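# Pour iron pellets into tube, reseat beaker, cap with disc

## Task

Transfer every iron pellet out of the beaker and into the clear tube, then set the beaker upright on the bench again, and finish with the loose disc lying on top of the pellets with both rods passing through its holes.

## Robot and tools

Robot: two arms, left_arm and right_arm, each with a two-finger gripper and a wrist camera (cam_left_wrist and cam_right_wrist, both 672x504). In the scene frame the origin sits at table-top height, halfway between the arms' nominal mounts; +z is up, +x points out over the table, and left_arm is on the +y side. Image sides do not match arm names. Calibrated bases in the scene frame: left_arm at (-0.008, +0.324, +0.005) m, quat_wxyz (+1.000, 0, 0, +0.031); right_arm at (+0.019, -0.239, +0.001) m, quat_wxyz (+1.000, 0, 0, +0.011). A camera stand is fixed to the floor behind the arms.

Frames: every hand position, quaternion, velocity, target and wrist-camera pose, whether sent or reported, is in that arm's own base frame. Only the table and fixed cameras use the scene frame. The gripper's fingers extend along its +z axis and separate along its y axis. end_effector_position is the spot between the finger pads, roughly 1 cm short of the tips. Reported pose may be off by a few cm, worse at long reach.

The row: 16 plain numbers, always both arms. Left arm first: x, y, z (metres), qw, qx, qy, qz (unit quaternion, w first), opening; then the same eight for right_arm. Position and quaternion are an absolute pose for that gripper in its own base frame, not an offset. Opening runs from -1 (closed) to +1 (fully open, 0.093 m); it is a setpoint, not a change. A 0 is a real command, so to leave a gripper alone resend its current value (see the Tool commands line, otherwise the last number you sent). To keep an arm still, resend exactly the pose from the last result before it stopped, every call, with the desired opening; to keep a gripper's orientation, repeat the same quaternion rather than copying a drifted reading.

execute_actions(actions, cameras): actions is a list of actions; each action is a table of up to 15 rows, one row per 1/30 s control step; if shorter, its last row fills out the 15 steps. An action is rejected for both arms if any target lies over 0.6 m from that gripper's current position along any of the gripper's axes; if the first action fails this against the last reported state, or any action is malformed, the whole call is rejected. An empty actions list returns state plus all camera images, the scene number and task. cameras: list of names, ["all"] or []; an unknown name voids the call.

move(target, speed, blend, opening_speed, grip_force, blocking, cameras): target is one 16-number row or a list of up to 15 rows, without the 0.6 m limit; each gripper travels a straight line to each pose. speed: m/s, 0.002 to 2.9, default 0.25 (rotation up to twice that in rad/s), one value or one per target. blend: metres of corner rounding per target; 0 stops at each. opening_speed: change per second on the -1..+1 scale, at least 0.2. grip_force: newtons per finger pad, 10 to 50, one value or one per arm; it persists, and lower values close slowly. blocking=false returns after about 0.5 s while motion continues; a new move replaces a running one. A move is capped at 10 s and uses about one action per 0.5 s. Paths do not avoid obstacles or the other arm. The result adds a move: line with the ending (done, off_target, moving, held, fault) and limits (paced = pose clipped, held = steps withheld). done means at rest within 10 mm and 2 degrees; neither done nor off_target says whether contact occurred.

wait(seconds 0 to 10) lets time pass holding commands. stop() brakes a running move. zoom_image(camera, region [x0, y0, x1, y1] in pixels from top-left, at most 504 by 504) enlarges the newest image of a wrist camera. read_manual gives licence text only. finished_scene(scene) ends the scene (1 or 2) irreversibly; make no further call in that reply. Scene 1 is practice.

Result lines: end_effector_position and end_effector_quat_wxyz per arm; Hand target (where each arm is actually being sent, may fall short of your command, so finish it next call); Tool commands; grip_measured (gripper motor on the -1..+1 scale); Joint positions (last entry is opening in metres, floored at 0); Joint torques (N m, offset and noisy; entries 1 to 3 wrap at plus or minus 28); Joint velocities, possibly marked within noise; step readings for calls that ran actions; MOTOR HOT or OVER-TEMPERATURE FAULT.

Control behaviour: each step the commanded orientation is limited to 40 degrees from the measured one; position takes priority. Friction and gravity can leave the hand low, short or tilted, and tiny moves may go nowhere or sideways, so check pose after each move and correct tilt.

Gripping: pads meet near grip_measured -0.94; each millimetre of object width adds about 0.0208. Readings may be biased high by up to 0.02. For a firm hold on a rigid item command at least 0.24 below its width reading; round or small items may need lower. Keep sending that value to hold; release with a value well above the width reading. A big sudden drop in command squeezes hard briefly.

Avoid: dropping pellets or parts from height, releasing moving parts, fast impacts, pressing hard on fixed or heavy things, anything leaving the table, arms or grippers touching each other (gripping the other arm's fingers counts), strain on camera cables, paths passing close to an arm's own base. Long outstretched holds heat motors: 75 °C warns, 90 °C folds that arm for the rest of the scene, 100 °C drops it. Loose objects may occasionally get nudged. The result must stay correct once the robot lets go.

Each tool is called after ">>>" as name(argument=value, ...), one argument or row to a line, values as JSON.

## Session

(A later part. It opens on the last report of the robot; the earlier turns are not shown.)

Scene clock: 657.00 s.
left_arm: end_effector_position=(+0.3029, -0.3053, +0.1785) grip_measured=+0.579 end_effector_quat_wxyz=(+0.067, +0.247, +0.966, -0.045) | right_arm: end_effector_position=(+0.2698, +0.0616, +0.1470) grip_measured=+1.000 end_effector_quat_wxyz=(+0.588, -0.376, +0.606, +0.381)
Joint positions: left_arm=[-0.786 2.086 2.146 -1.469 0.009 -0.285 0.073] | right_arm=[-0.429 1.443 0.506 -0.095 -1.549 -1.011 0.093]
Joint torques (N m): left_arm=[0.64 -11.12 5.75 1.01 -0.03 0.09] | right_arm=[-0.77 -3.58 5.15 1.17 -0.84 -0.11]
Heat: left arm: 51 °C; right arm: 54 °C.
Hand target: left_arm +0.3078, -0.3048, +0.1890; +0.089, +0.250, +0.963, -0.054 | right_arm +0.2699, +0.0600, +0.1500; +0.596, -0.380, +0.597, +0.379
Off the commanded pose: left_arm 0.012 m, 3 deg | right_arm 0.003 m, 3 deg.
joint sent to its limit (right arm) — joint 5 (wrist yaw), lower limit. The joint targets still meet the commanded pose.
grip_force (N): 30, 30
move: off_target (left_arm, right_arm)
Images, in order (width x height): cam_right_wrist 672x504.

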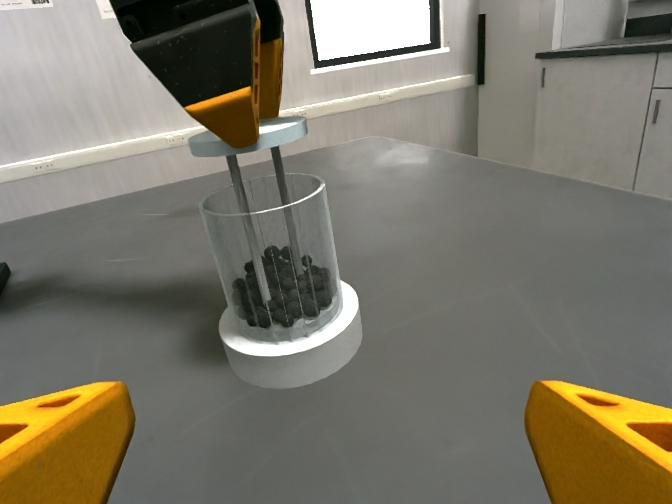

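>>> move(
  target=[
    [0.306,-0.304,0.178,0.09,0.25,0.963,-0.055,0.2,0.27,0.06,0.15,0.606,-0.373,0.586,0.386,1],
  ],
  speed=0.03,
  cameras=["all"],
)

>>> zoom_image(
  camera="cam_right_wrist",
  region=[100, 40, 400, 260],
)

Scene clock: 668.47 s.
left_arm: end_effector_position=(+0.3035, -0.3059, +0.1702) grip_measured=+0.579 end_effector_quat_wxyz=(+0.077, +0.247, +0.965, -0.050) | right_arm: end_effector_position=(+0.2700, +0.0615, +0.1471) grip_measured=+1.000 end_effector_quat_wxyz=(+0.589, -0.377, +0.606, +0.380)
Joint positions: left_arm=[-0.786 2.051 2.055 -1.391 0.009 -0.285 0.073] | right_arm=[-0.429 1.443 0.506 -0.091 -1.549 -1.011 0.093]
Joint torques (N m): left_arm=[0.47 -10.45 6.26 0.88 -0.03 0.07] | right_arm=[-0.77 -3.59 5.09 1.17 -0.85 -0.08]
Heat: left arm: 54 °C; right arm: 53 °C.
Hand target: left_arm +0.3060, -0.3040, +0.1780; +0.090, +0.250, +0.963, -0.055 | right_arm +0.2700, +0.0600, +0.1500; +0.596, -0.380, +0.597, +0.379
Off the commanded pose: left_arm 0.008 m, 2 deg | right_arm 0.003 m, 3 deg.
joint sent to its limit (right arm) — joint 5 (wrist yaw), lower limit. The joint targets still meet the commanded pose.
grip_force (N): 30, 30
move: off_target (right_arm)

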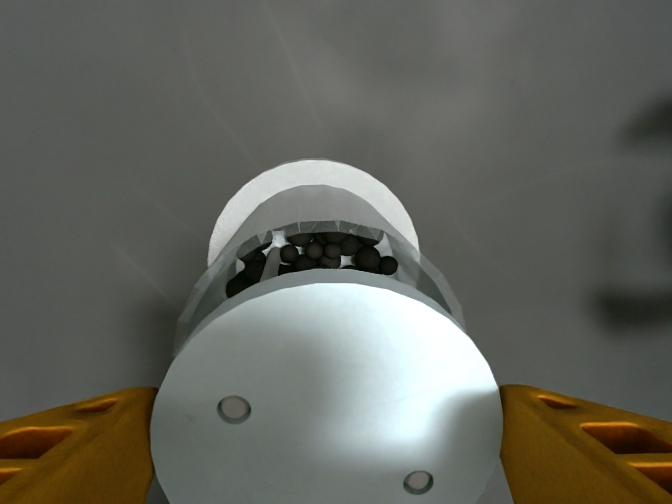

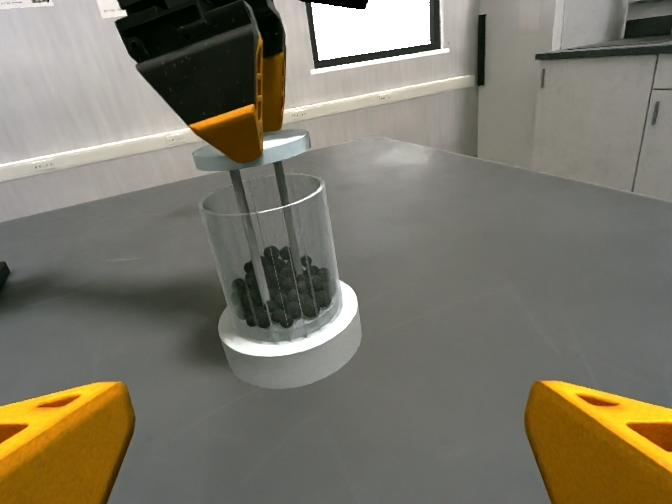

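Scaled by 1.680.

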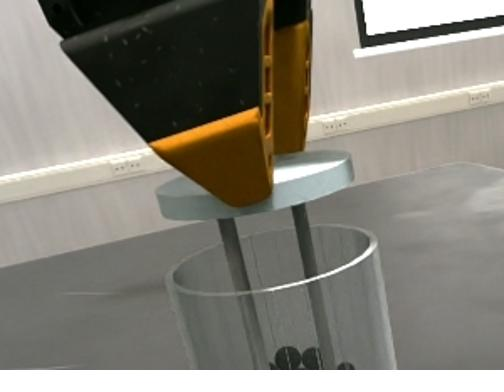

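>>> move(
  target=[
    [0.306,-0.304,0.161,0.09,0.25,0.963,-0.055,0.2,0.27,0.06,0.15,0.606,-0.373,0.586,0.386,1],
  ],
  speed=0.02,
  cameras=["all"],
)

>>> zoom_image(
  camera="cam_right_wrist",
  region=[100, 40, 400, 260],
)

Scene clock: 675.20 s.
left_arm: end_effector_position=(+0.3038, -0.3063, +0.1457) grip_measured=+0.579 end_effector_quat_wxyz=(+0.069, +0.248, +0.965, -0.046) | right_arm: end_effector_position=(+0.2700, +0.0615, +0.1471) grip_measured=+1.000 end_effector_quat_wxyz=(+0.589, -0.377, +0.606, +0.380)
Joint positions: left_arm=[-0.786 2.051 1.959 -1.313 0.009 -0.285 0.073] | right_arm=[-0.429 1.443 0.506 -0.09 -1.549 -1.011 0.093]
Joint torques (N m): left_arm=[0.46 -11.9 6.32 0.84 -0.03 0.07] | right_arm=[-0.77 -3.6 5.08 1.15 -0.85 -0.08]
Heat: left arm: 53 °C; right arm: 52 °C.
Hand target: left_arm +0.3058, -0.3039, +0.1608; +0.090, +0.250, +0.963, -0.055 | right_arm +0.2700, +0.0600, +0.1500; +0.596, -0.380, +0.597, +0.379
Off the commanded pose: left_arm 0.016 m, 3 deg | right_arm 0.003 m, 3 deg.
joint sent to its limit (right arm) — joint 5 (wrist yaw), lower limit. The joint targets still meet the commanded pose.
grip_force (N): 30, 30
move: off_target (left_arm, right_arm)

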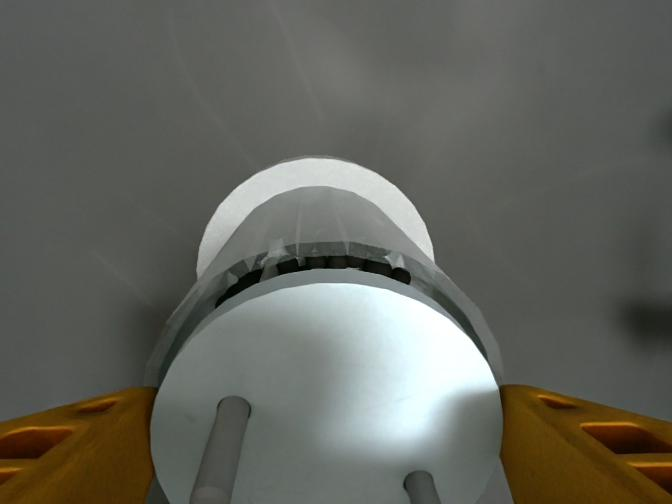

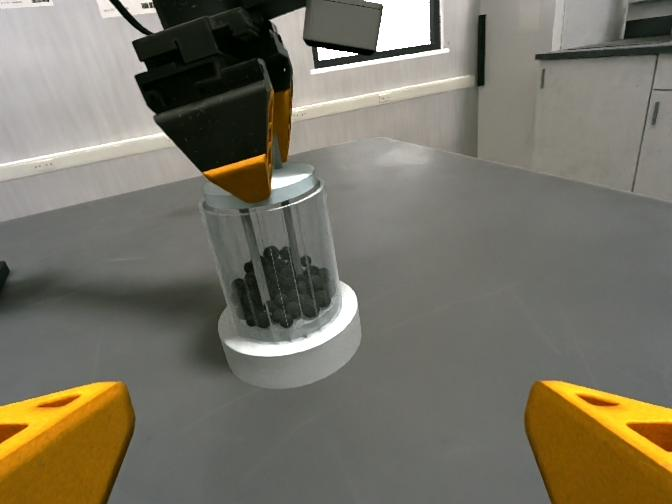

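Scaled by 1.680.

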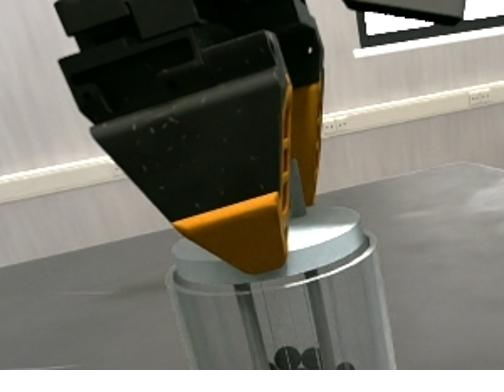

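>>> move(
  target=[
    [0.306,-0.304,0.162,0.09,0.25,0.963,-0.055,1,0.27,0.06,0.15,0.606,-0.373,0.586,0.386,1],
  ],
  opening_speed=0.2,
  cameras=["all"],
)

Scene clock: 687.43 s.
left_arm: end_effector_position=(+0.3038, -0.3063, +0.1457) grip_measured=+0.999 end_effector_quat_wxyz=(+0.069, +0.248, +0.965, -0.046) | right_arm: end_effector_position=(+0.2701, +0.0615, +0.1472) grip_measured=+1.000 end_effector_quat_wxyz=(+0.589, -0.377, +0.606, +0.380)
Joint positions: left_arm=[-0.786 2.051 1.959 -1.313 0.009 -0.285 0.093] | right_arm=[-0.429 1.443 0.506 -0.09 -1.549 -1.011 0.093]
Joint torques (N m): left_arm=[0.46 -11.86 6.71 0.79 -0.02 0.06] | right_arm=[-0.77 -3.62 5.08 1.14 -0.85 -0.08]
Heat: left arm: 55 °C; right arm: 51 °C.
Hand target: left_arm +0.3058, -0.3039, +0.1618; +0.090, +0.250, +0.963, -0.055 | right_arm +0.2700, +0.0600, +0.1500; +0.596, -0.380, +0.597, +0.379
Off the commanded pose: left_arm 0.017 m, 3 deg | right_arm 0.003 m, 3 deg.
joint sent to its limit (right arm) — joint 5 (wrist yaw), lower limit. The joint targets still meet the commanded pose.
grip_force (N): 30, 30
move: off_target (left_arm, right_arm)

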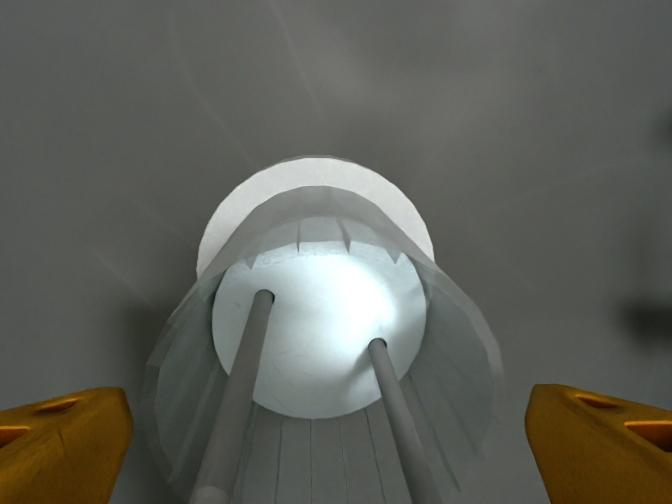

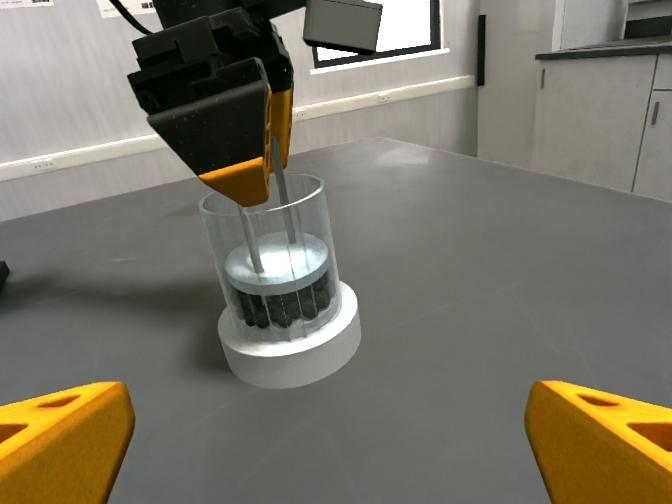

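Perfect. Withdraw up.

>>> move(
  target=[
    [0.306,-0.304,0.25,0.09,0.25,0.963,-0.055,1,0.27,0.06,0.15,0.606,-0.373,0.586,0.386,1],
    [0.24,-0.2,0.25,0.12,0.25,0.96,-0.055,1,0.27,0.06,0.15,0.606,-0.373,0.586,0.386,1],
  ],
  speed=0.08,
  cameras=["all"],
)

Scene clock: 695.30 s.
left_arm: end_effector_position=(+0.2372, -0.2034, +0.2456) grip_measured=+0.999 end_effector_quat_wxyz=(+0.104, +0.248, +0.962, -0.055) | right_arm: end_effector_position=(+0.2701, +0.0615, +0.1472) grip_measured=+1.000 end_effector_quat_wxyz=(+0.589, -0.377, +0.606, +0.380)
Joint positions: left_arm=[-0.704 1.593 1.777 -1.519 0.008 -0.201 0.093] | right_arm=[-0.429 1.443 0.506 -0.09 -1.549 -1.011 0.093]
Joint torques (N m): left_arm=[0.68 -6.65 5.79 1.04 -0.11 0.1] | right_arm=[-0.77 -3.62 5.07 1.14 -0.85 -0.07]
Heat: left arm: 55 °C; right arm: 50 °C.
Hand target: left_arm +0.2399, -0.2000, +0.2500; +0.120, +0.250, +0.959, -0.055 | right_arm +0.2700, +0.0600, +0.1500; +0.596, -0.380, +0.597, +0.379
Off the commanded pose: left_arm 0.006 m, 2 deg | right_arm 0.003 m, 3 deg.
joint sent to its limit (right arm) — joint 5 (wrist yaw), lower limit. The joint targets still meet the commanded pose.
grip_force (N): 30, 30
move: off_target (right_arm)

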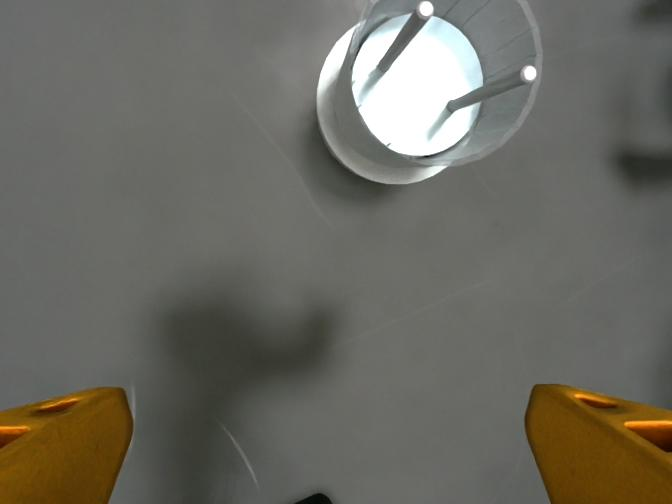

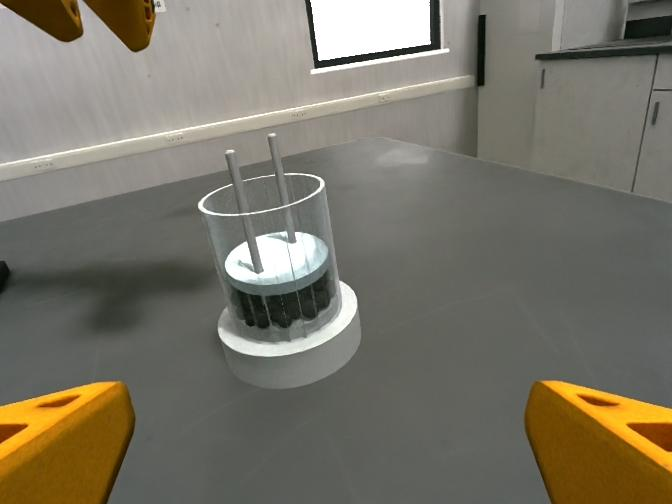

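>>> finished_scene(
  scene=2,
)

The scene is finished: the task was done.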